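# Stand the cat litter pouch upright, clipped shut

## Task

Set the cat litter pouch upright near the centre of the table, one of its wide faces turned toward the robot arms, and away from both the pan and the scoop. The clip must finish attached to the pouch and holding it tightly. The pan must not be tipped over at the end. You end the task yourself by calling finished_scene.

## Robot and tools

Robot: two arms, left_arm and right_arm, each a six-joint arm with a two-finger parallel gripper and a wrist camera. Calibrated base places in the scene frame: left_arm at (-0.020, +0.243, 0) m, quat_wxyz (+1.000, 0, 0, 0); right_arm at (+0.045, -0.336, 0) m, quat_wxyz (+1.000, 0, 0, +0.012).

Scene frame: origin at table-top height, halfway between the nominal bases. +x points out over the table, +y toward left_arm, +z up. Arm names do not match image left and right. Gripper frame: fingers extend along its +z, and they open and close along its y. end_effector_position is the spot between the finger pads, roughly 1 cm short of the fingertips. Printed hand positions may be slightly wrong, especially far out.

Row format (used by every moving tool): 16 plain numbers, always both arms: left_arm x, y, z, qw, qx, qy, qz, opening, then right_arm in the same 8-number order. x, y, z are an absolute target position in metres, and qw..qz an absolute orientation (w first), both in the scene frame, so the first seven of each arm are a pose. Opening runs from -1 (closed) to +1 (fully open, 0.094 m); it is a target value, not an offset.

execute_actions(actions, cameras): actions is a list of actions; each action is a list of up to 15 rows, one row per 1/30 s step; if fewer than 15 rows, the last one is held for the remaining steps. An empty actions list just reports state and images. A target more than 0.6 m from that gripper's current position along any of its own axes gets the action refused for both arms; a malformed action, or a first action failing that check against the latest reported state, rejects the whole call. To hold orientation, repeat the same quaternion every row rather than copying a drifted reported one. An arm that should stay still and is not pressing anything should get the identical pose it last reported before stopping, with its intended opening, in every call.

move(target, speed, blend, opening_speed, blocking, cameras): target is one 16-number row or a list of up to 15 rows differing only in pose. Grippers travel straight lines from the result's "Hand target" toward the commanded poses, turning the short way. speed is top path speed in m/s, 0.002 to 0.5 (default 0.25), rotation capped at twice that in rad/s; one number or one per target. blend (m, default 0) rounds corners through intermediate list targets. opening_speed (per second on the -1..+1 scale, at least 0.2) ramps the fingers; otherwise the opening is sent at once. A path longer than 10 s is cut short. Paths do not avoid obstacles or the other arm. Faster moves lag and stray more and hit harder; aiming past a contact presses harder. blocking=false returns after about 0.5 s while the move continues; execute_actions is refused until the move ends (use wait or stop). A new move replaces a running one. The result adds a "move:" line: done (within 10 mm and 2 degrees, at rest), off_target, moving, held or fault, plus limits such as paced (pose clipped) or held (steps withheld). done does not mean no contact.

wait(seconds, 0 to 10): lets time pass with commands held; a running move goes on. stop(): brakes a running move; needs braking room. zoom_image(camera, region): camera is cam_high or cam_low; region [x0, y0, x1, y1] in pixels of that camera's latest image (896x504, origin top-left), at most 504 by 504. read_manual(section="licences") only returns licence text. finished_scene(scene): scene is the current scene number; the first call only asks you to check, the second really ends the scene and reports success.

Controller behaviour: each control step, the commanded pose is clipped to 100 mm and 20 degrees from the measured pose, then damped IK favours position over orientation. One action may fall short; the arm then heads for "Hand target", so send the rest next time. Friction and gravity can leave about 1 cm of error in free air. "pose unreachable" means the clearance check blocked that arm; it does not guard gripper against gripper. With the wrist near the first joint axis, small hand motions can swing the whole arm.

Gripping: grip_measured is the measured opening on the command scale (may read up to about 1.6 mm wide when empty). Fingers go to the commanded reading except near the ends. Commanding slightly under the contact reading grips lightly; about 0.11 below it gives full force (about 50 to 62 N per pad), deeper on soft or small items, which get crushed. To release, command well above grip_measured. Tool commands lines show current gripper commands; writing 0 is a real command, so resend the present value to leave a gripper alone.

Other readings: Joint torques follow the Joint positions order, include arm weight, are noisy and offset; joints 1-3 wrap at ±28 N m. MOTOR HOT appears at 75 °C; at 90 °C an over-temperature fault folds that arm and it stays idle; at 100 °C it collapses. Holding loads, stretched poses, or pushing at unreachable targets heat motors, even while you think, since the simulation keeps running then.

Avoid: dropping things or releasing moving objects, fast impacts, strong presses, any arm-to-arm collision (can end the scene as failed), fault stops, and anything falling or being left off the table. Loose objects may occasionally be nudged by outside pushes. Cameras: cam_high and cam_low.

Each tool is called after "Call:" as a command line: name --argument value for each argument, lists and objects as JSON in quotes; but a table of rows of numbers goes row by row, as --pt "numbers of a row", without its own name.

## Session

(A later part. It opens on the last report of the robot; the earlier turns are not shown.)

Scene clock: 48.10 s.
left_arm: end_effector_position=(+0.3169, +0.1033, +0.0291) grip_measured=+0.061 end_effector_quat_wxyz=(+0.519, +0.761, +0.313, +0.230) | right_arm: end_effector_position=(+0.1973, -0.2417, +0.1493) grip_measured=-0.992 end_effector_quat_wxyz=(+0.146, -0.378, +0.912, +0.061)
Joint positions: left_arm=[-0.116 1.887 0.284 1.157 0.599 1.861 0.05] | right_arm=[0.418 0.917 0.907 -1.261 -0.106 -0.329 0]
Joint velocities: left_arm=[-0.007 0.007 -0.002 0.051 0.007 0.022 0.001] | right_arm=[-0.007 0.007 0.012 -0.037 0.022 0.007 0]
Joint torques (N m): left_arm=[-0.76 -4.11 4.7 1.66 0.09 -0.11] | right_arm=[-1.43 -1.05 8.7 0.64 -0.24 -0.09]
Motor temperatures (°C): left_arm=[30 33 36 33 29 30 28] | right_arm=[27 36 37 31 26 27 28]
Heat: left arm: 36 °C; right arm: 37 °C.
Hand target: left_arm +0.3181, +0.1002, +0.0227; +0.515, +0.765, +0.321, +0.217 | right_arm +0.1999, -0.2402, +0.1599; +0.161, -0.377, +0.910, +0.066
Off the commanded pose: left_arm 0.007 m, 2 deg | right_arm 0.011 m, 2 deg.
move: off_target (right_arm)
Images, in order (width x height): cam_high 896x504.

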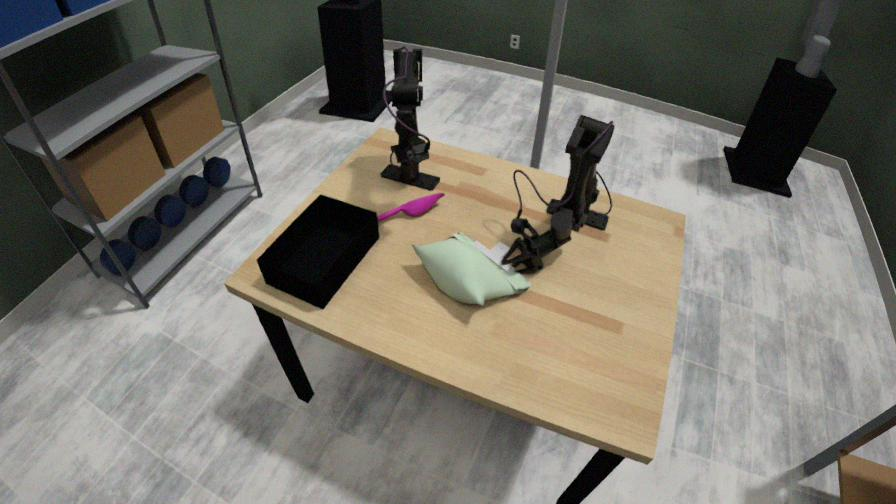

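Call:
move --target '[0.3295, 0.0885, 0.0228, 0.5157, 0.7645, 0.3206, 0.2163, 0.06, 0.20, -0.24, 0.16, 0.1604, -0.3769, 0.9099, 0.0664, -1.0]' --speed 0.04 --cameras '["cam_high"]'

Call:
zoom_image --camera "cam_high" --region '[460, 220, 560, 300]'

Scene clock: 49.13 s.
left_arm: end_effector_position=(+0.3283, +0.0928, +0.0291) grip_measured=+0.061 end_effector_quat_wxyz=(+0.518, +0.761, +0.315, +0.231) | right_arm: end_effector_position=(+0.1973, -0.2417, +0.1493) grip_measured=-0.992 end_effector_quat_wxyz=(+0.146, -0.378, +0.912, +0.061)
Joint positions: left_arm=[-0.157 1.91 0.332 1.144 0.558 1.838 0.05] | right_arm=[0.418 0.917 0.907 -1.261 -0.106 -0.329 0]
Joint velocities: left_arm=[-0.002 -0.007 -0.002 0.022 0.066 0.022 0.001] | right_arm=[0.012 -0.007 0.002 -0.022 0.007 0.022 0.002]
Joint torques (N m): left_arm=[-0.76 -4.56 5.12 1.65 0.13 -0.07] | right_arm=[-1.01 -0.95 8.92 0.63 -0.23 -0.12]
Motor temperatures (°C): left_arm=[30 33 36 33 29 30 28] | right_arm=[27 36 38 31 26 27 28]
Heat: left arm: 36 °C; right arm: 38 °C.
Hand target: left_arm +0.3289, +0.0887, +0.0226; +0.515, +0.765, +0.321, +0.217 | right_arm +0.1999, -0.2402, +0.1599; +0.160, -0.377, +0.910, +0.066
Off the commanded pose: left_arm 0.008 m, 2 deg | right_arm 0.011 m, 2 deg.
move: off_target (right_arm)
Images, in order (width x height): cam_high 896x504.

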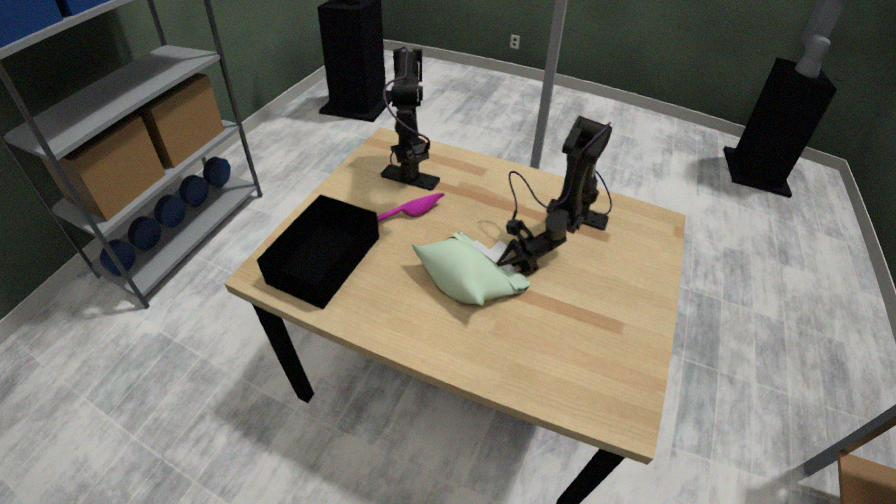

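Scaled by 5.040.

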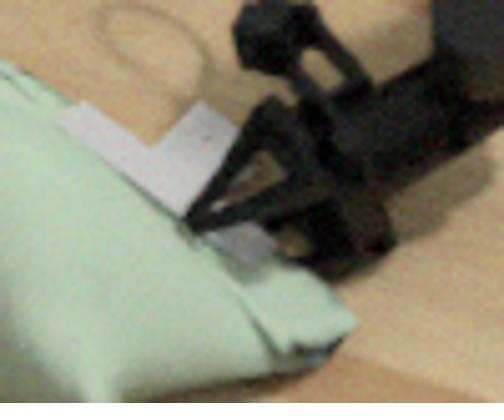

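Call:
move --target '[0.3224, 0.0955, 0.0228, 0.5157, 0.7645, 0.3206, 0.2163, 0.06, 0.20, -0.24, 0.16, 0.1604, -0.3769, 0.9099, 0.0664, -1.0]' --speed 0.06 --cameras '[]'

Call:
move --target '[0.3224, 0.0955, 0.0228, 0.5157, 0.7645, 0.3206, 0.2163, -0.35, 0.20, -0.24, 0.16, 0.1604, -0.3769, 0.9099, 0.0664, -1.0]' --opening_speed 0.4 --cameras '["cam_high"]'

Call:
zoom_image --camera "cam_high" --region '[460, 220, 560, 300]'

Scene clock: 50.37 s.
left_arm: end_effector_position=(+0.3282, +0.0942, +0.0293) grip_measured=+0.061 end_effector_quat_wxyz=(+0.520, +0.760, +0.315, +0.229) | right_arm: end_effector_position=(+0.1972, -0.2417, +0.1493) grip_measured=-0.992 end_effector_quat_wxyz=(+0.146, -0.379, +0.912, +0.061)
Joint positions: left_arm=[-0.149 1.91 0.332 1.143 0.569 1.838 0.05] | right_arm=[0.418 0.917 0.907 -1.261 -0.106 -0.329 0]
Joint velocities: left_arm=[0.002 0.007 0.012 -0.051 0.007 -0.066 -0.001] | right_arm=[-0.002 0.002 0.027 0.037 0.007 0.007 -0.001]
Joint torques (N m): left_arm=[0.46 -5.68 2.3 1.78 0.32 0.04] | right_arm=[-1.05 -1.21 8.79 0.63 -0.24 -0.13]
Motor temperatures (°C): left_arm=[30 33 36 33 29 30 28] | right_arm=[27 36 38 31 26 27 28]
Heat: left arm: 36 °C; right arm: 38 °C.
Hand target: left_arm +0.3223, +0.0955, +0.0231; +0.516, +0.764, +0.321, +0.216 | right_arm +0.1999, -0.2401, +0.1600; +0.161, -0.377, +0.910, +0.066
Off the commanded pose: left_arm 0.009 m, 2 deg | right_arm 0.011 m, 2 deg.
move: off_target (right_arm)
No camera images: "cameras" was empty.

Scene clock: 51.60 s.
left_arm: end_effector_position=(+0.3257, +0.0954, +0.0246) grip_measured=-0.348 end_effector_quat_wxyz=(+0.514, +0.764, +0.320, +0.222) | right_arm: end_effector_position=(+0.1971, -0.2417, +0.1493) grip_measured=-0.992 end_effector_quat_wxyz=(+0.146, -0.379, +0.912, +0.061)
Joint positions: left_arm=[-0.147 1.91 0.33 1.123 0.569 1.841 0.031] | right_arm=[0.418 0.917 0.907 -1.262 -0.106 -0.329 0]
Joint velocities: left_arm=[-0.012 -0.007 -0.002 0.007 -0.037 -0.066 0.001] | right_arm=[-0.002 -0.002 -0.012 -0.022 -0.007 -0.051 0]
Joint torques (N m): left_arm=[0.31 -5.67 2.56 1.88 0.3 -0.01] | right_arm=[-1.22 -1.2 8.8 0.61 -0.26 -0.12]
Motor temperatures (°C): left_arm=[30 34 36 34 29 30 28] | right_arm=[27 36 38 31 26 27 28]
Heat: left arm: 36 °C; right arm: 38 °C.
Hand target: left_arm +0.3224, +0.0956, +0.0231; +0.516, +0.764, +0.321, +0.216 | right_arm +0.1998, -0.2402, +0.1599; +0.160, -0.377, +0.910, +0.066
Off the commanded pose: left_arm 0.004 m, 1 deg | right_arm 0.011 m, 2 deg.
move: off_target (right_arm)
Images, in order (width x height): cam_high 896x504.

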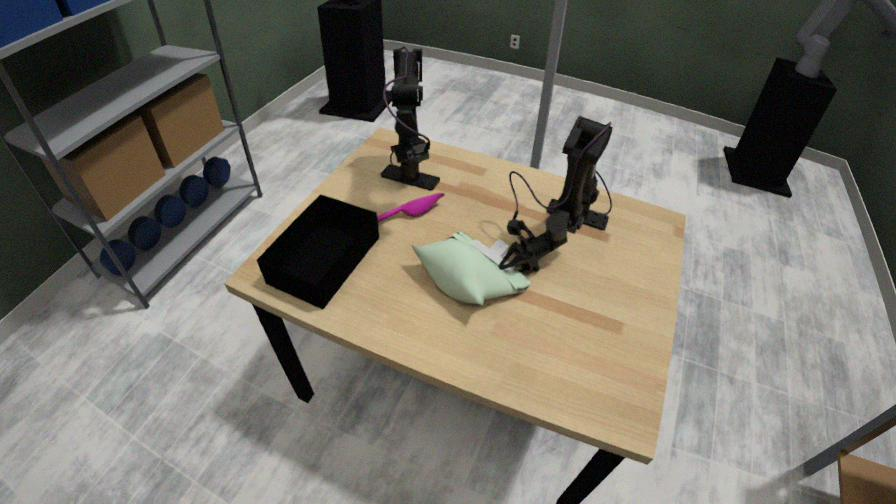

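Scaled by 5.040.

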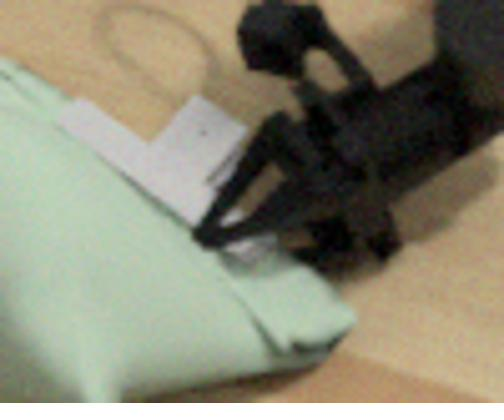

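Call:
execute_actions --actions '[]'

Scene clock: 52.17 s.
left_arm: end_effector_position=(+0.3257, +0.0954, +0.0246) grip_measured=-0.348 end_effector_quat_wxyz=(+0.514, +0.764, +0.320, +0.222) | right_arm: end_effector_position=(+0.1971, -0.2417, +0.1493) grip_measured=-0.992 end_effector_quat_wxyz=(+0.146, -0.379, +0.912, +0.061)
Joint positions: left_arm=[-0.147 1.91 0.33 1.123 0.569 1.841 0.031] | right_arm=[0.418 0.917 0.907 -1.262 -0.106 -0.329 0]
Joint velocities: left_arm=[0.007 0.002 0.007 0.037 0.007 -0.007 0.001] | right_arm=[-0.027 -0.002 -0.012 -0.007 0.022 -0.037 0.003]
Joint torques (N m): left_arm=[0.54 -5.55 2.5 1.92 0.27 0] | right_arm=[-1.02 -0.87 8.51 0.68 -0.23 -0.12]
Motor temperatures (°C): left_arm=[30 34 36 34 29 30 28] | right_arm=[27 36 38 31 26 27 28]
Heat: left arm: 36 °C; right arm: 38 °C.
Hand target: left_arm +0.3224, +0.0956, +0.0231; +0.516, +0.764, +0.321, +0.216 | right_arm +0.1998, -0.2402, +0.1599; +0.160, -0.377, +0.910, +0.066
Tool commands: left_gripper/opening=-0.35 right_gripper/opening=-1.0
Off the commanded pose: left_arm 0.004 m, 1 deg | right_arm 0.011 m, 2 deg.

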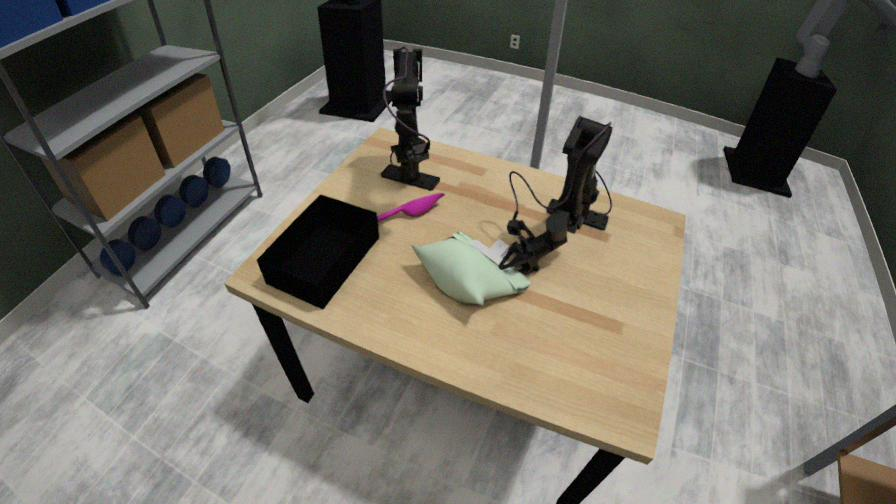

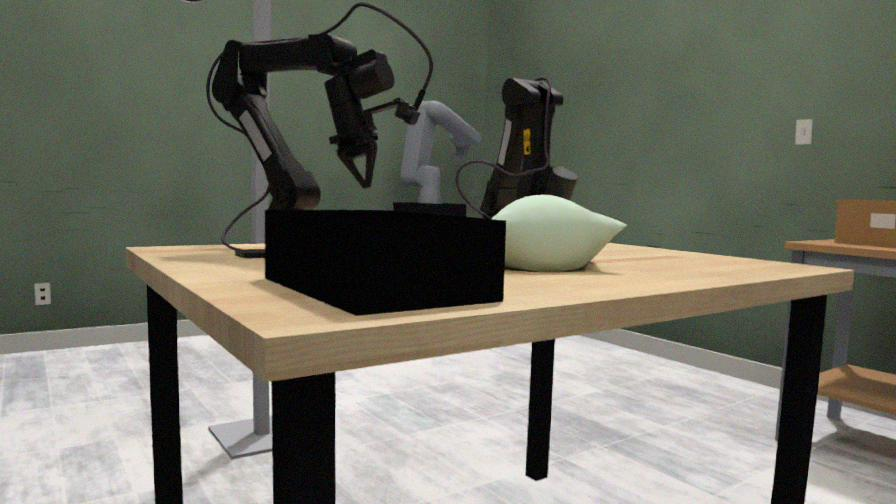

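Call:
zoom_image --camera "cam_high" --region '[430, 210, 570, 320]'

Scaled by 3.600.

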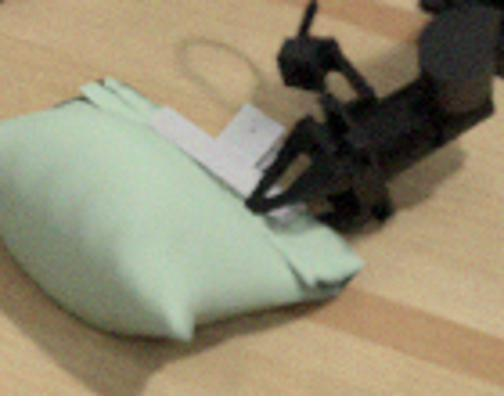

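Call:
move --target '[0.3224, 0.0955, 0.0228, 0.5157, 0.7645, 0.3206, 0.2163, -0.55, 0.20, -0.24, 0.16, 0.1604, -0.3769, 0.9099, 0.0664, -1]' --opening_speed 0.4 --cameras '["cam_high"]'

Call:
zoom_image --camera "cam_high" --region '[430, 210, 570, 320]'

Scene clock: 53.00 s.
left_arm: end_effector_position=(+0.3254, +0.0959, +0.0232) grip_measured=-0.548 end_effector_quat_wxyz=(+0.512, +0.765, +0.323, +0.221) | right_arm: end_effector_position=(+0.1971, -0.2417, +0.1493) grip_measured=-0.992 end_effector_quat_wxyz=(+0.146, -0.379, +0.912, +0.061)
Joint positions: left_arm=[-0.146 1.91 0.33 1.116 0.567 1.841 0.021] | right_arm=[0.418 0.917 0.907 -1.262 -0.106 -0.329 0]
Joint velocities: left_arm=[-0.007 0.002 -0.002 0.037 0.022 0.007 0] | right_arm=[-0.012 -0.022 -0.022 0.081 -0.022 0.022 0]
Joint torques (N m): left_arm=[0.17 -5.72 2.92 1.99 0.37 -0.01] | right_arm=[-0.99 -1.21 8.68 0.68 -0.22 -0.09]
Motor temperatures (°C): left_arm=[30 34 36 34 29 30 28] | right_arm=[27 36 38 31 26 27 28]
Heat: left arm: 36 °C; right arm: 38 °C.
Hand target: left_arm +0.3224, +0.0954, +0.0229; +0.516, +0.765, +0.321, +0.216 | right_arm +0.1999, -0.2402, +0.1600; +0.161, -0.377, +0.910, +0.066
Off the commanded pose: left_arm 0.003 m, 1 deg | right_arm 0.011 m, 2 deg.
move: off_target (right_arm)
Images, in order (width x height): cam_high 896x504.

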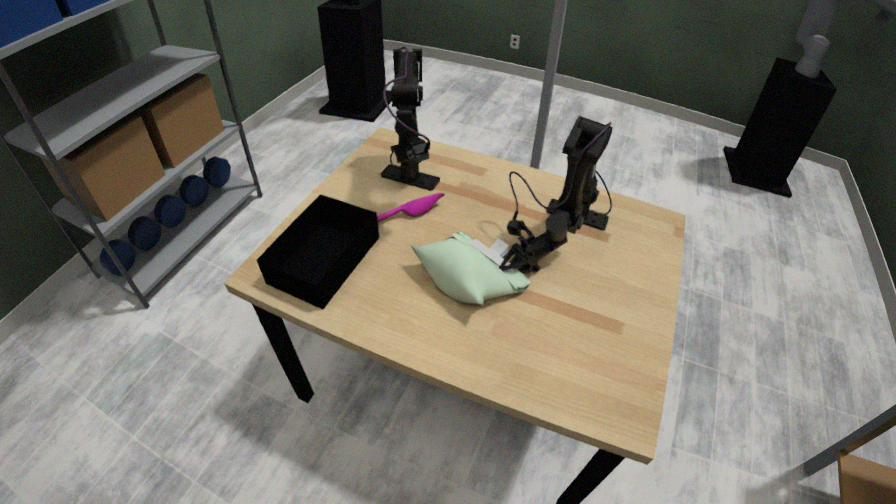

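Scaled by 3.600.

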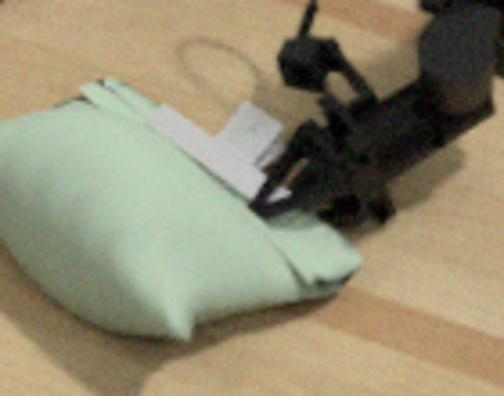

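Call:
move --target '[0.3224, 0.0955, 0.0228, 0.5157, 0.7645, 0.3206, 0.2163, -0.68, 0.20, -0.24, 0.16, 0.1604, -0.3769, 0.9099, 0.0664, -1]' --opening_speed 0.4 --cameras '["cam_high"]'

Call:
zoom_image --camera "cam_high" --region '[430, 210, 570, 320]'

Scene clock: 53.83 s.
left_arm: end_effector_position=(+0.3252, +0.0961, +0.0226) grip_measured=-0.677 end_effector_quat_wxyz=(+0.511, +0.765, +0.324, +0.220) | right_arm: end_effector_position=(+0.1971, -0.2417, +0.1493) grip_measured=-0.992 end_effector_quat_wxyz=(+0.146, -0.379, +0.912, +0.061)
Joint positions: left_arm=[-0.146 1.91 0.33 1.113 0.565 1.841 0.015] | right_arm=[0.418 0.917 0.907 -1.262 -0.106 -0.329 0]
Joint velocities: left_arm=[0.022 -0.012 0.017 0.081 -0.051 0.022 0] | right_arm=[-0.017 -0.007 0.017 0.007 -0.007 -0.037 -0.001]
Joint torques (N m): left_arm=[0.34 -5.45 2.78 2.02 0.32 -0.05] | right_arm=[-1.16 -1.2 8.7 0.62 -0.24 -0.12]
Motor temperatures (°C): left_arm=[30 34 36 34 29 30 28] | right_arm=[27 36 38 31 26 27 28]
Heat: left arm: 36 °C; right arm: 38 °C.
Hand target: left_arm +0.3224, +0.0955, +0.0229; +0.516, +0.765, +0.321, +0.216 | right_arm +0.1999, -0.2402, +0.1600; +0.161, -0.377, +0.910, +0.066
Off the commanded pose: left_arm 0.003 m, 1 deg | right_arm 0.011 m, 2 deg.
move: off_target (right_arm)
Images, in order (width x height): cam_high 896x504.

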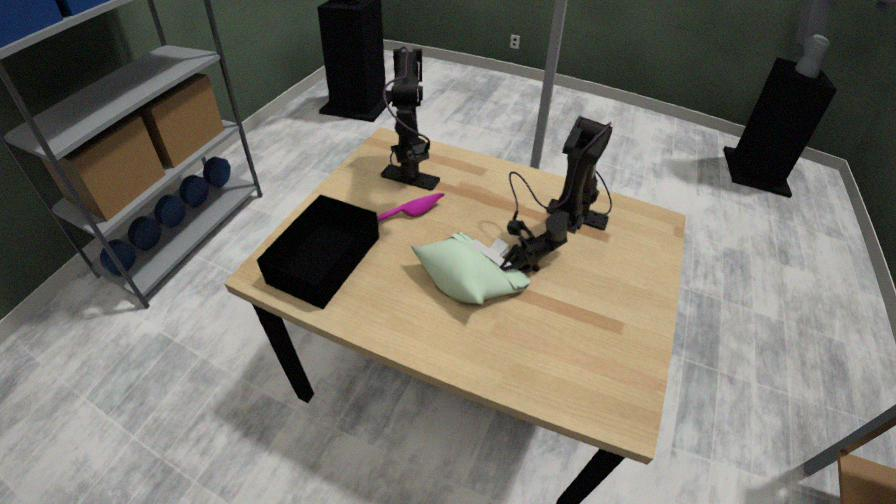

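Scaled by 3.600.

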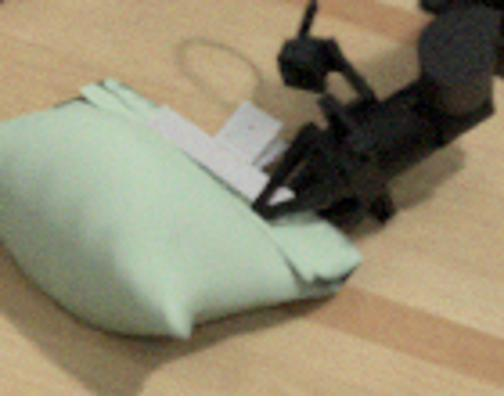

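Call:
move --target '[0.3224, 0.0955, 0.0228, 0.5157, 0.7645, 0.3206, 0.2163, -0.8, 0.20, -0.24, 0.16, 0.1604, -0.3769, 0.9099, 0.0664, -1]' --opening_speed 0.4 --cameras '["cam_high"]'

Call:
zoom_image --camera "cam_high" --region '[430, 210, 570, 320]'

Scene clock: 54.63 s.
left_arm: end_effector_position=(+0.3252, +0.0960, +0.0226) grip_measured=-0.735 end_effector_quat_wxyz=(+0.512, +0.765, +0.325, +0.219) | right_arm: end_effector_position=(+0.1971, -0.2417, +0.1493) grip_measured=-0.992 end_effector_quat_wxyz=(+0.146, -0.379, +0.912, +0.061)
Joint positions: left_arm=[-0.146 1.91 0.33 1.113 0.566 1.838 0.012] | right_arm=[0.418 0.917 0.907 -1.262 -0.106 -0.329 0]
Joint velocities: left_arm=[0.007 -0.007 -0.002 -0.007 -0.066 -0.081 0] | right_arm=[-0.002 -0.007 -0.017 -0.066 -0.051 0.007 -0.001]
Joint torques (N m): left_arm=[0.29 -5.65 2.76 2 0.33 0.06] | right_arm=[-1.26 -1.05 8.69 0.63 -0.27 -0.07]
Motor temperatures (°C): left_arm=[30 34 36 34 29 30 28] | right_arm=[27 36 38 31 26 27 28]
Heat: left arm: 36 °C; right arm: 38 °C.
Hand target: left_arm +0.3224, +0.0955, +0.0229; +0.516, +0.765, +0.321, +0.216 | right_arm +0.1999, -0.2402, +0.1600; +0.161, -0.377, +0.910, +0.066
Off the commanded pose: left_arm 0.003 m, 1 deg | right_arm 0.011 m, 2 deg.
move: off_target (right_arm)
Images, in order (width x height): cam_high 896x504.

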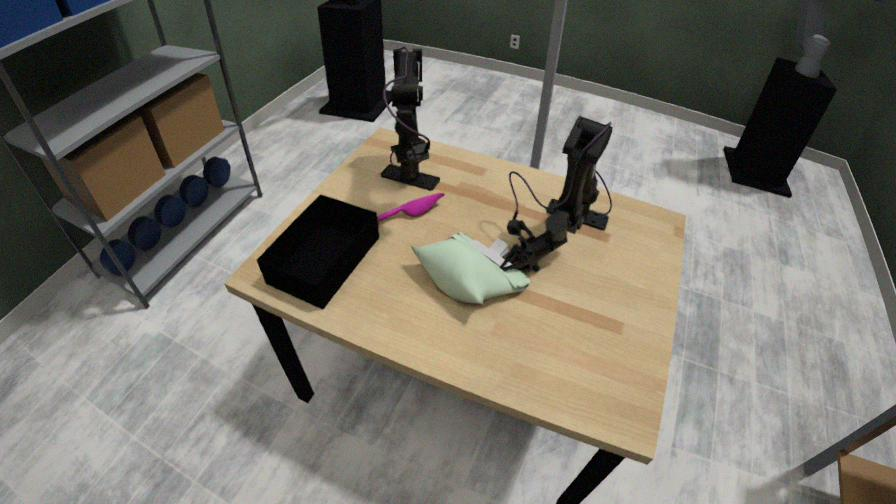

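Scaled by 3.600.

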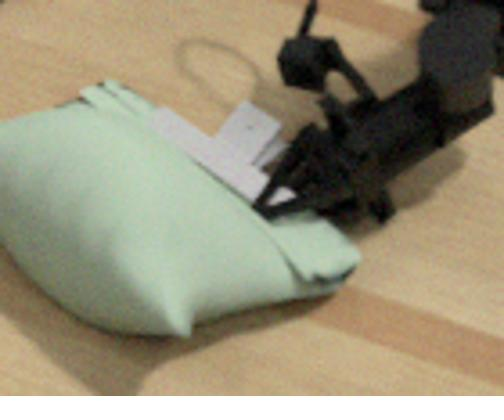

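Call:
move --target '[0.3224, 0.0955, 0.0228, 0.5157, 0.7645, 0.3206, 0.2163, -0.95, 0.20, -0.24, 0.16, 0.1604, -0.3769, 0.9099, 0.0664, -1]' --opening_speed 0.5 --cameras '["cam_high"]'

Call:
zoom_image --camera "cam_high" --region '[430, 210, 570, 320]'

Scene clock: 55.43 s.
left_arm: end_effector_position=(+0.3252, +0.0960, +0.0226) grip_measured=-0.735 end_effector_quat_wxyz=(+0.512, +0.765, +0.325, +0.219) | right_arm: end_effector_position=(+0.1971, -0.2417, +0.1493) grip_measured=-0.992 end_effector_quat_wxyz=(+0.146, -0.379, +0.912, +0.061)
Joint positions: left_arm=[-0.146 1.91 0.33 1.113 0.566 1.838 0.012] | right_arm=[0.418 0.917 0.907 -1.262 -0.106 -0.329 0]
Joint velocities: left_arm=[0.017 -0.002 0.002 -0.007 -0.022 -0.007 -0.001] | right_arm=[-0.007 0.017 0.002 -0.037 -0.022 -0.022 0]
Joint torques (N m): left_arm=[0.27 -5.46 2.77 2.03 0.34 0.03] | right_arm=[-1.01 -1.13 8.72 0.63 -0.25 -0.1]
Motor temperatures (°C): left_arm=[30 34 36 34 29 30 28] | right_arm=[27 36 38 31 26 27 28]
Heat: left arm: 36 °C; right arm: 38 °C.
Hand target: left_arm +0.3224, +0.0955, +0.0229; +0.516, +0.765, +0.321, +0.216 | right_arm +0.1999, -0.2402, +0.1600; +0.161, -0.377, +0.910, +0.066
Off the commanded pose: left_arm 0.003 m, 1 deg | right_arm 0.011 m, 2 deg.
move: off_target (right_arm)
Images, in order (width x height): cam_high 896x504.

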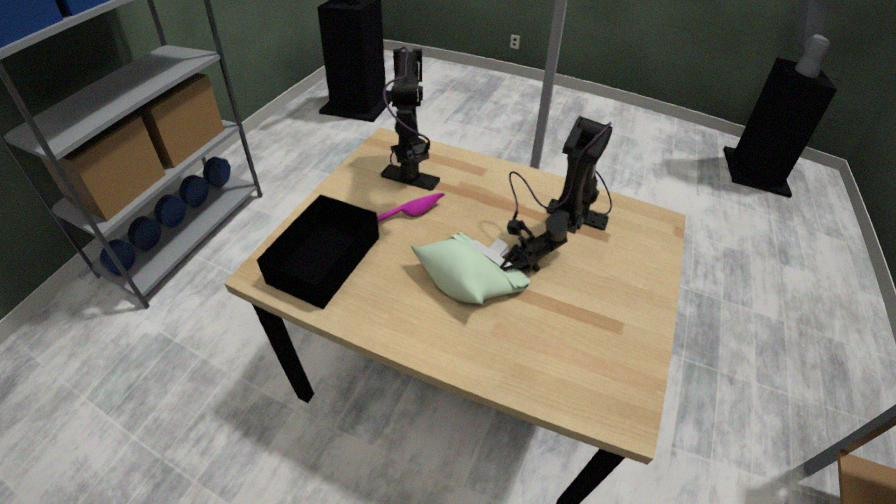

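Scaled by 3.600.

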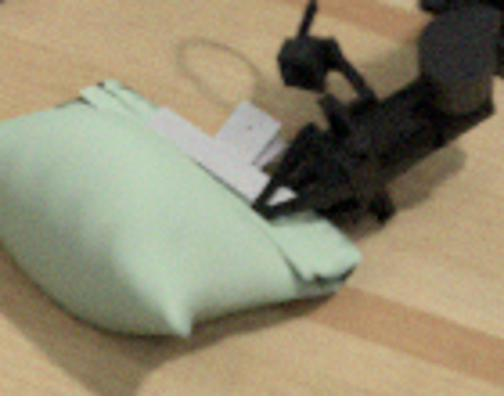

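Call:
move --target '[0.3200, 0.0945, 0.0480, 0.4839, 0.7727, 0.3675, 0.1842, -1, 0.20, -0.24, 0.16, 0.1604, -0.3769, 0.9099, 0.0664, -1]' --speed 0.04 --cameras '["cam_high", "cam_low"]'

Call:
zoom_image --camera "cam_high" --region '[400, 190, 580, 330]'

Scene clock: 59.23 s.
left_arm: end_effector_position=(+0.3167, +0.1011, +0.0330) grip_measured=-0.737 end_effector_quat_wxyz=(+0.466, +0.778, +0.379, +0.185) | right_arm: end_effector_position=(+0.1971, -0.2418, +0.1493) grip_measured=-0.992 end_effector_quat_wxyz=(+0.145, -0.379, +0.912, +0.061)
Joint positions: left_arm=[-0.171 1.663 0.36 0.706 0.485 1.802 0.012] | right_arm=[0.418 0.917 0.907 -1.262 -0.106 -0.329 0]
Joint velocities: left_arm=[0.007 0.022 0.022 -0.066 0.022 0.007 0.001] | right_arm=[0.012 -0.017 0.007 0.037 0.081 -0.022 0]
Joint torques (N m): left_arm=[-0.32 -7.35 6.27 1.7 0.52 -0.1] | right_arm=[-1.06 -1.37 8.69 0.69 -0.24 -0.08]
Motor temperatures (°C): left_arm=[30 34 36 34 29 30 28] | right_arm=[27 36 39 31 26 27 28]
Heat: left arm: 36 °C; right arm: 39 °C.
Hand target: left_arm +0.3200, +0.0948, +0.0480; +0.484, +0.772, +0.368, +0.185 | right_arm +0.1999, -0.2402, +0.1599; +0.161, -0.377, +0.910, +0.066
Off the commanded pose: left_arm 0.017 m, 3 deg | right_arm 0.011 m, 2 deg.
move: off_target (left_arm, right_arm)

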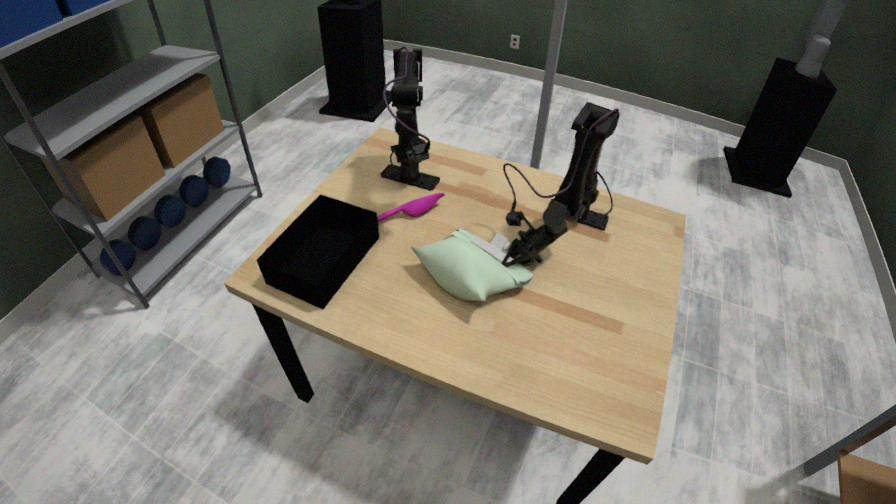

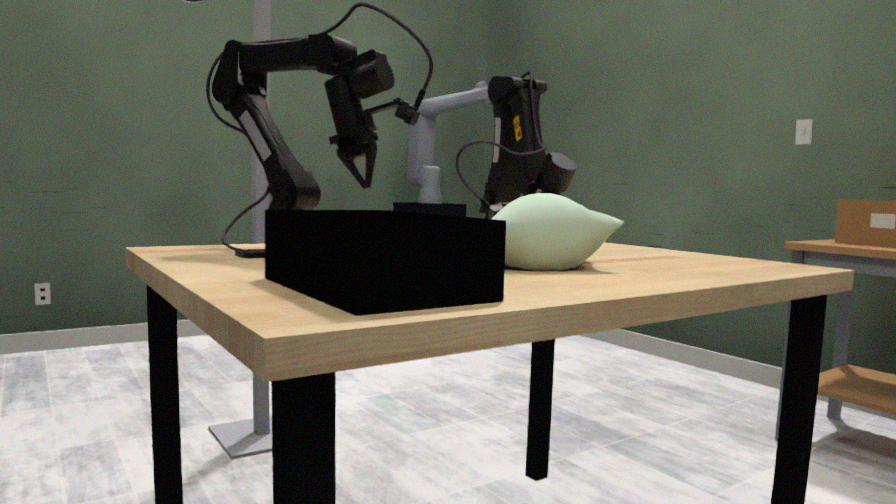

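Scaled by 2.800.

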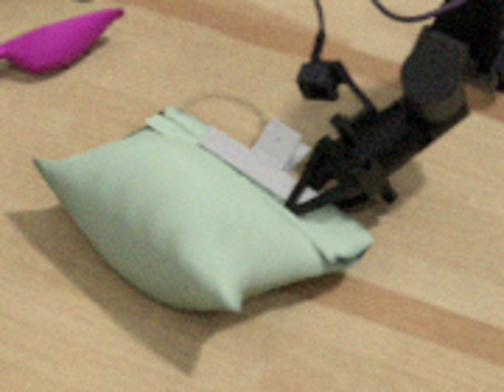

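Call:
move --target '[0.3150, 0.0900, 0.0850, 0.4324, 0.7786, 0.4347, 0.1346, -1, 0.20, -0.24, 0.16, 0.1604, -0.3769, 0.9099, 0.0664, -1]' --speed 0.05 --cameras '["cam_high", "cam_low"]'

Call:
zoom_image --camera "cam_high" --region '[400, 190, 580, 330]'

Call:
zoom_image --camera "cam_low" --region '[430, 120, 680, 300]'

Scene clock: 61.83 s.
left_arm: end_effector_position=(+0.3075, +0.0997, +0.0580) grip_measured=-0.737 end_effector_quat_wxyz=(+0.399, +0.789, +0.448, +0.131) | right_arm: end_effector_position=(+0.1970, -0.2418, +0.1492) grip_measured=-0.992 end_effector_quat_wxyz=(+0.145, -0.379, +0.912, +0.061)
Joint positions: left_arm=[-0.228 1.44 0.522 0.148 0.381 1.718 0.012] | right_arm=[0.418 0.917 0.907 -1.263 -0.106 -0.329 0]
Joint velocities: left_arm=[-0.002 0.017 -0.012 -0.037 0.037 -0.007 0] | right_arm=[-0.007 -0.012 0.012 -0.066 0.037 -0.007 -0.002]
Joint torques (N m): left_arm=[-0.23 -7.6 9.29 1.64 0.57 -0.26] | right_arm=[-1.16 -1.16 8.68 0.6 -0.26 -0.14]
Motor temperatures (°C): left_arm=[30 35 37 34 29 30 29] | right_arm=[27 36 39 31 26 27 28]
Heat: left arm: 37 °C; right arm: 39 °C.
Hand target: left_arm +0.3148, +0.0903, +0.0845; +0.431, +0.779, +0.435, +0.135 | right_arm +0.1998, -0.2402, +0.1599; +0.160, -0.377, +0.910, +0.066
Off the commanded pose: left_arm 0.030 m, 4 deg | right_arm 0.011 m, 2 deg.
move: off_target (left_arm, right_arm)

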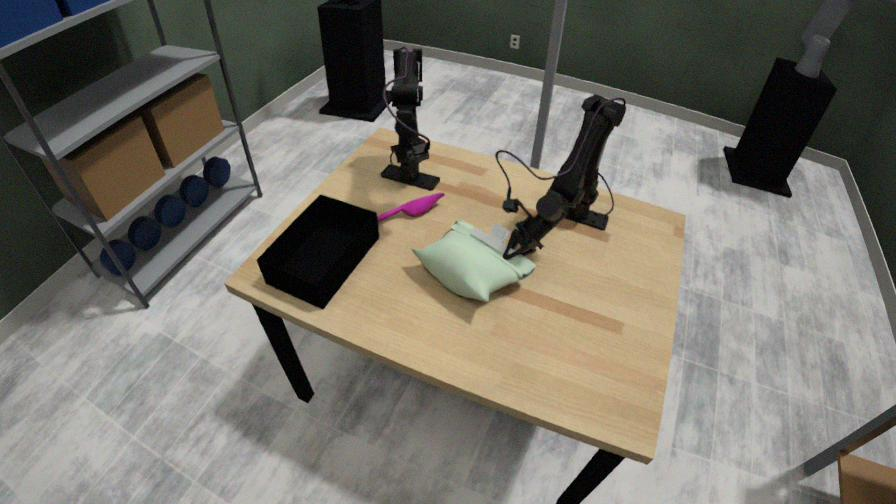

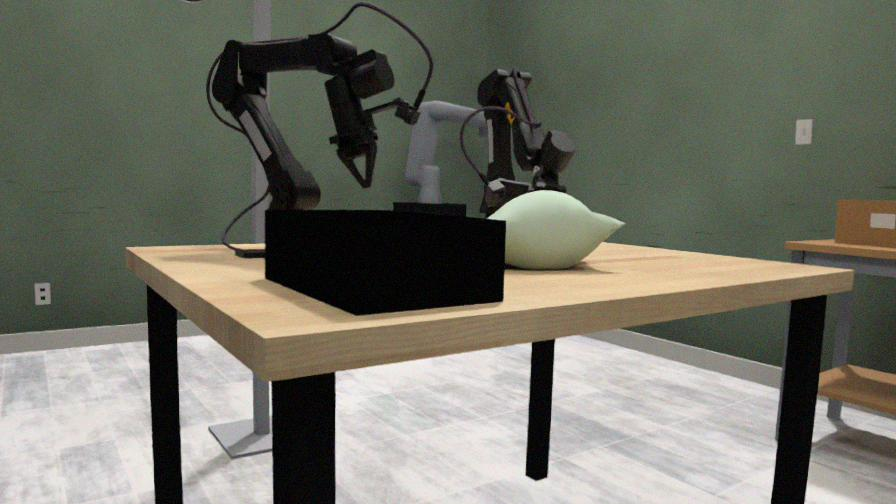

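Scaled by 2.800.

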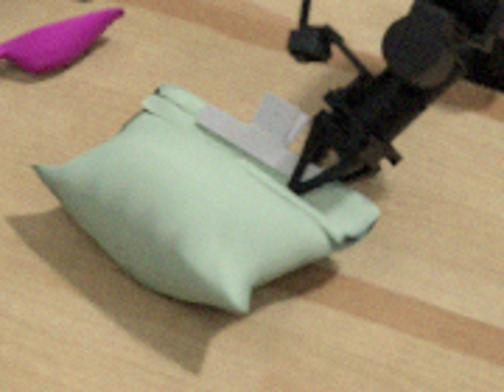

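Scaled by 2.016.

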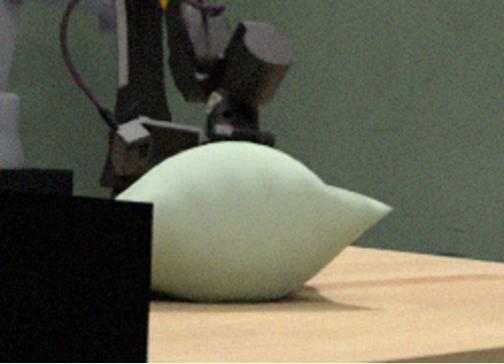

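Call:
move --target '[0.3120, 0.0850, 0.1350, 0.3577, 0.7751, 0.5174, 0.0663, -1, 0.20, -0.24, 0.16, 0.1604, -0.3769, 0.9099, 0.0664, -1]' --speed 0.05 --cameras '["cam_high", "cam_low"]'

Call:
zoom_image --camera "cam_high" --region '[400, 190, 580, 330]'

Call:
zoom_image --camera "cam_low" --region '[430, 120, 680, 300]'

Scene clock: 65.27 s.
left_arm: end_effector_position=(+0.3069, +0.0945, +0.1080) grip_measured=-0.738 end_effector_quat_wxyz=(+0.325, +0.781, +0.529, +0.065) | right_arm: end_effector_position=(+0.1970, -0.2418, +0.1492) grip_measured=-0.992 end_effector_quat_wxyz=(+0.145, -0.379, +0.912, +0.061)
Joint positions: left_arm=[-0.279 1.401 0.863 -0.419 0.303 1.576 0.012] | right_arm=[0.418 0.917 0.907 -1.263 -0.106 -0.329 0]
Joint velocities: left_arm=[-0.012 -0.002 -0.007 0.037 0.022 0.051 0.001] | right_arm=[-0.007 0.002 -0.012 -0.037 -0.066 -0.037 -0.001]
Joint torques (N m): left_arm=[-0.49 -7.23 10.73 1.38 0.49 -0.18] | right_arm=[-1.17 -1.03 8.76 0.69 -0.2 -0.13]
Motor temperatures (°C): left_arm=[30 35 38 34 29 30 29] | right_arm=[27 35 39 31 26 27 28]
Heat: left arm: 38 °C; right arm: 39 °C.
Hand target: left_arm +0.3118, +0.0852, +0.1349; +0.357, +0.775, +0.518, +0.067 | right_arm +0.1999, -0.2402, +0.1600; +0.161, -0.377, +0.910, +0.066
Off the commanded pose: left_arm 0.029 m, 4 deg | right_arm 0.011 m, 2 deg.
move: off_target (left_arm, right_arm)

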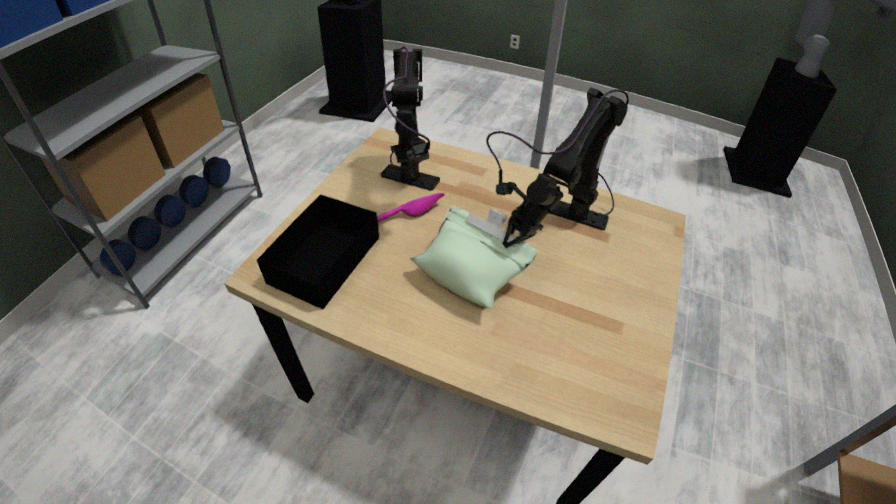

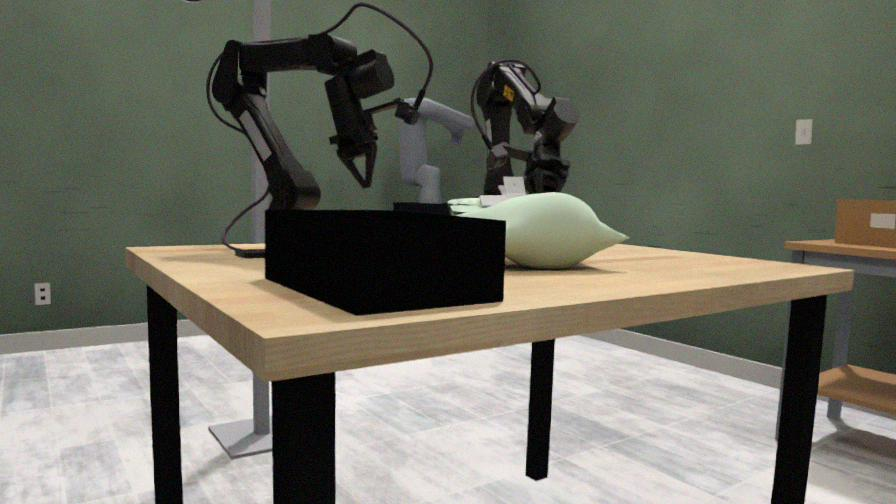

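Scaled by 2.800.

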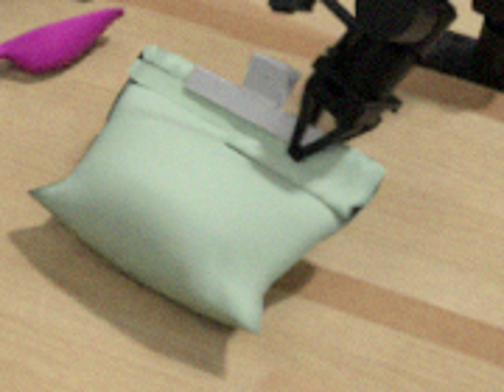

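Scaled by 2.016.

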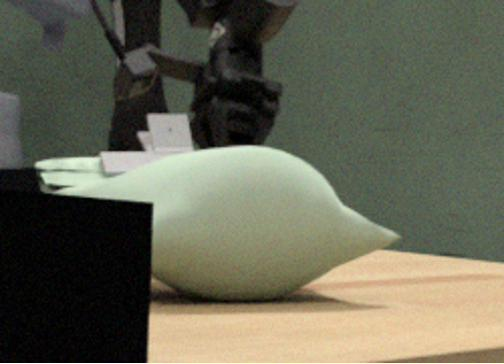

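Call:
move --target '[0.3000, 0.0760, 0.1800, 0.2692, 0.7556, 0.5971, -0.0085, -1, 0.20, -0.24, 0.16, 0.1604, -0.3769, 0.9099, 0.0664, -1]' --speed 0.05 --cameras '["cam_high", "cam_low"]'

Call:
zoom_image --camera "cam_high" --region '[400, 190, 580, 330]'

Call:
zoom_image --camera "cam_low" --region '[430, 120, 680, 300]'

Scene clock: 68.97 s.
left_arm: end_effector_position=(+0.3011, +0.0896, +0.1604) grip_measured=-0.738 end_effector_quat_wxyz=(+0.242, +0.755, +0.610, +0.009) | right_arm: end_effector_position=(+0.1970, -0.2418, +0.1492) grip_measured=-0.992 end_effector_quat_wxyz=(+0.145, -0.379, +0.912, +0.061)
Joint positions: left_arm=[-0.33 1.491 1.25 -0.898 0.237 1.4 0.012] | right_arm=[0.418 0.917 0.907 -1.263 -0.106 -0.329 0]
Joint velocities: left_arm=[-0.012 -0.037 -0.002 -0.095 -0.007 0.022 0] | right_arm=[-0.002 -0.002 0.007 0.007 -0.081 0.051 -0.002]
Joint torques (N m): left_arm=[-0.62 -6.32 11.19 0.96 0.79 -0.07] | right_arm=[-0.85 -1.24 8.64 0.68 -0.19 -0.06]
Motor temperatures (°C): left_arm=[30 35 39 34 29 30 29] | right_arm=[27 35 39 31 26 27 28]
Heat: left arm: 39 °C; right arm: 39 °C.
Hand target: left_arm +0.3000, +0.0767, +0.1803; +0.268, +0.755, +0.598, -0.007 | right_arm +0.1999, -0.2402, +0.1600; +0.161, -0.377, +0.910, +0.066
Off the commanded pose: left_arm 0.024 m, 4 deg | right_arm 0.011 m, 2 deg.
move: off_target (left_arm, right_arm)

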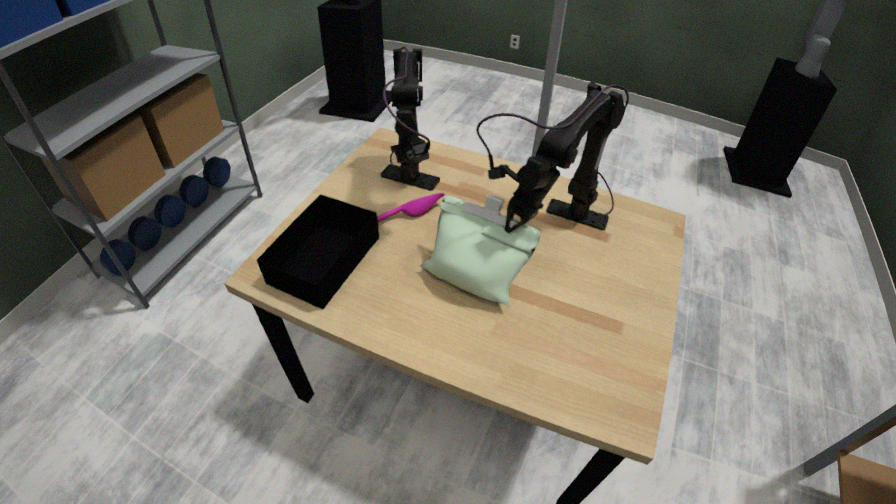

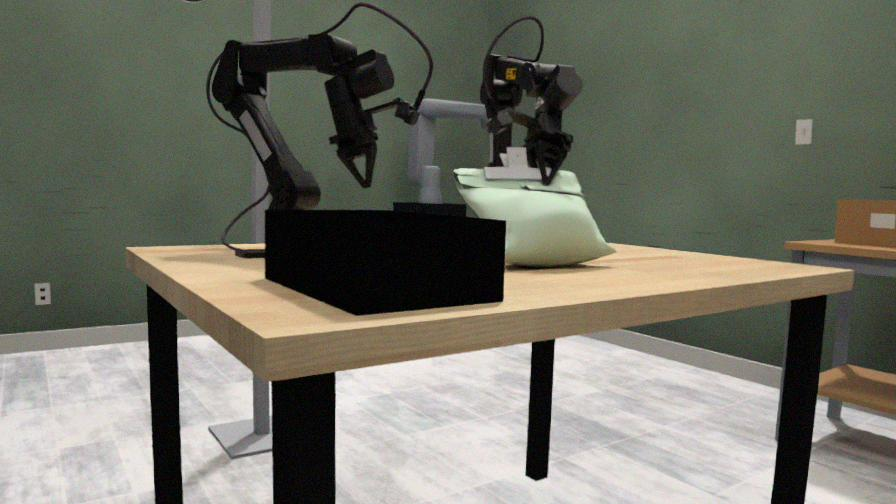

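Scaled by 2.800.

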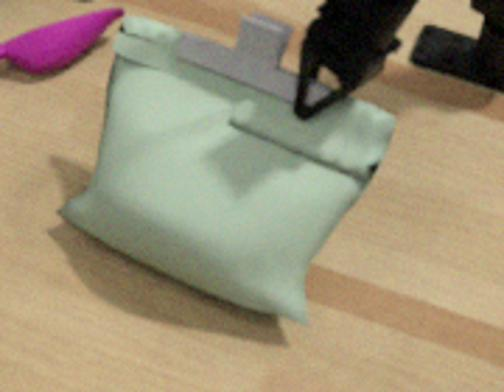

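Scaled by 2.016.

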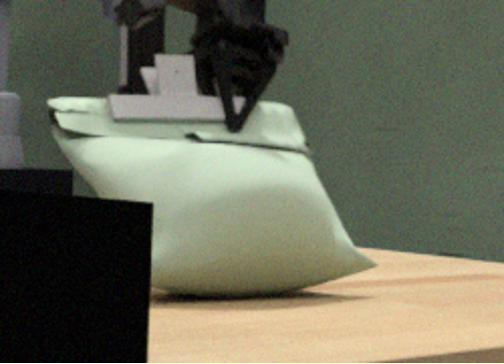

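Call:
move --target '[0.2880, 0.0640, 0.2050, 0.1675, 0.7179, 0.6701, -0.0888, -1, 0.20, -0.24, 0.16, 0.1604, -0.3769, 0.9099, 0.0664, -1]' --speed 0.05 --cameras '["cam_high", "cam_low"]'

Call:
zoom_image --camera "cam_high" --region '[400, 180, 580, 320]'

Call:
zoom_image --camera "cam_low" --region '[430, 110, 680, 290]'

Scene clock: 72.83 s.
left_arm: end_effector_position=(+0.2898, +0.0810, +0.1828) grip_measured=-0.738 end_effector_quat_wxyz=(+0.131, +0.713, +0.685, -0.064) | right_arm: end_effector_position=(+0.1969, -0.2418, +0.1492) grip_measured=-0.992 end_effector_quat_wxyz=(+0.145, -0.379, +0.912, +0.061)
Joint positions: left_arm=[-0.369 1.697 1.624 -1.311 0.227 1.221 0.012] | right_arm=[0.418 0.917 0.907 -1.263 -0.106 -0.329 0]
Joint velocities: left_arm=[-0.007 -0.017 -0.002 -0.095 -0.022 -0.007 0] | right_arm=[-0.022 -0.002 -0.007 0.037 0.037 0.037 0]
Joint torques (N m): left_arm=[-0.87 -7.79 11.26 0.52 0.98 0.06] | right_arm=[-1.05 -0.96 8.69 0.6 -0.24 -0.03]
Motor temperatures (°C): left_arm=[30 36 40 34 29 30 29] | right_arm=[27 35 40 31 26 27 28]
Heat: left arm: 40 °C; right arm: 40 °C.
Hand target: left_arm +0.2874, +0.0651, +0.2059; +0.166, +0.717, +0.671, -0.086 | right_arm +0.1998, -0.2402, +0.1599; +0.160, -0.377, +0.910, +0.066
Off the commanded pose: left_arm 0.028 m, 5 deg | right_arm 0.011 m, 2 deg.
move: off_target (left_arm, right_arm)

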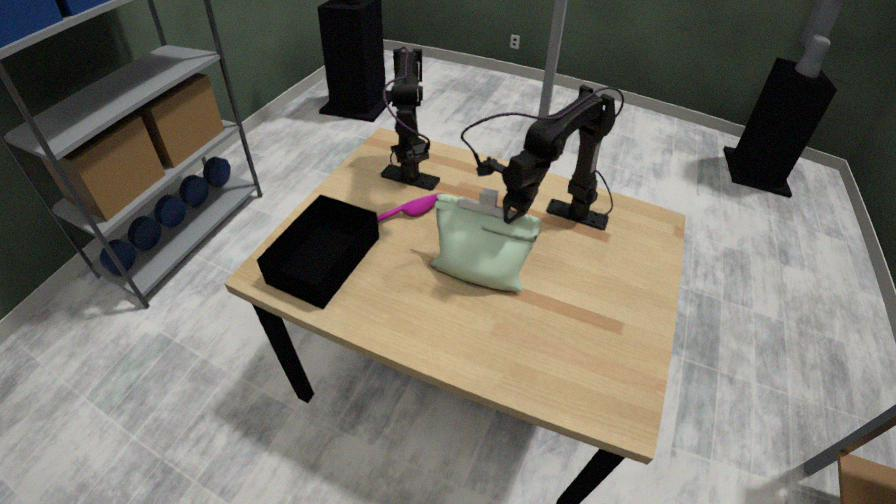

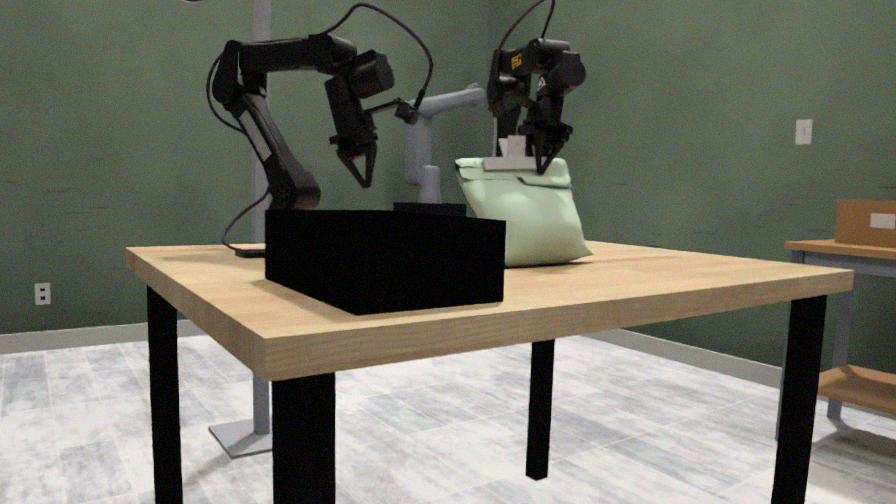

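Scaled by 2.800.

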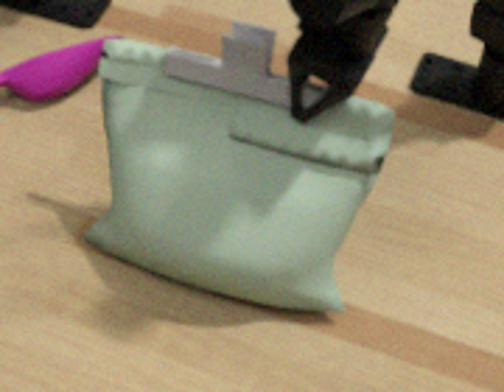

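Scaled by 2.016.

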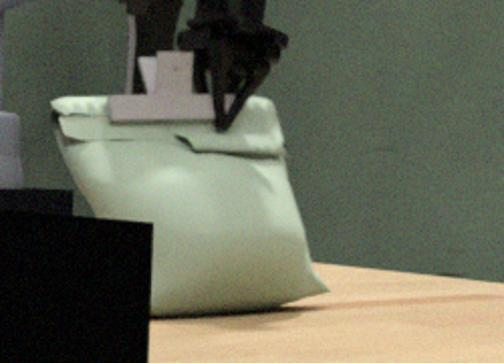

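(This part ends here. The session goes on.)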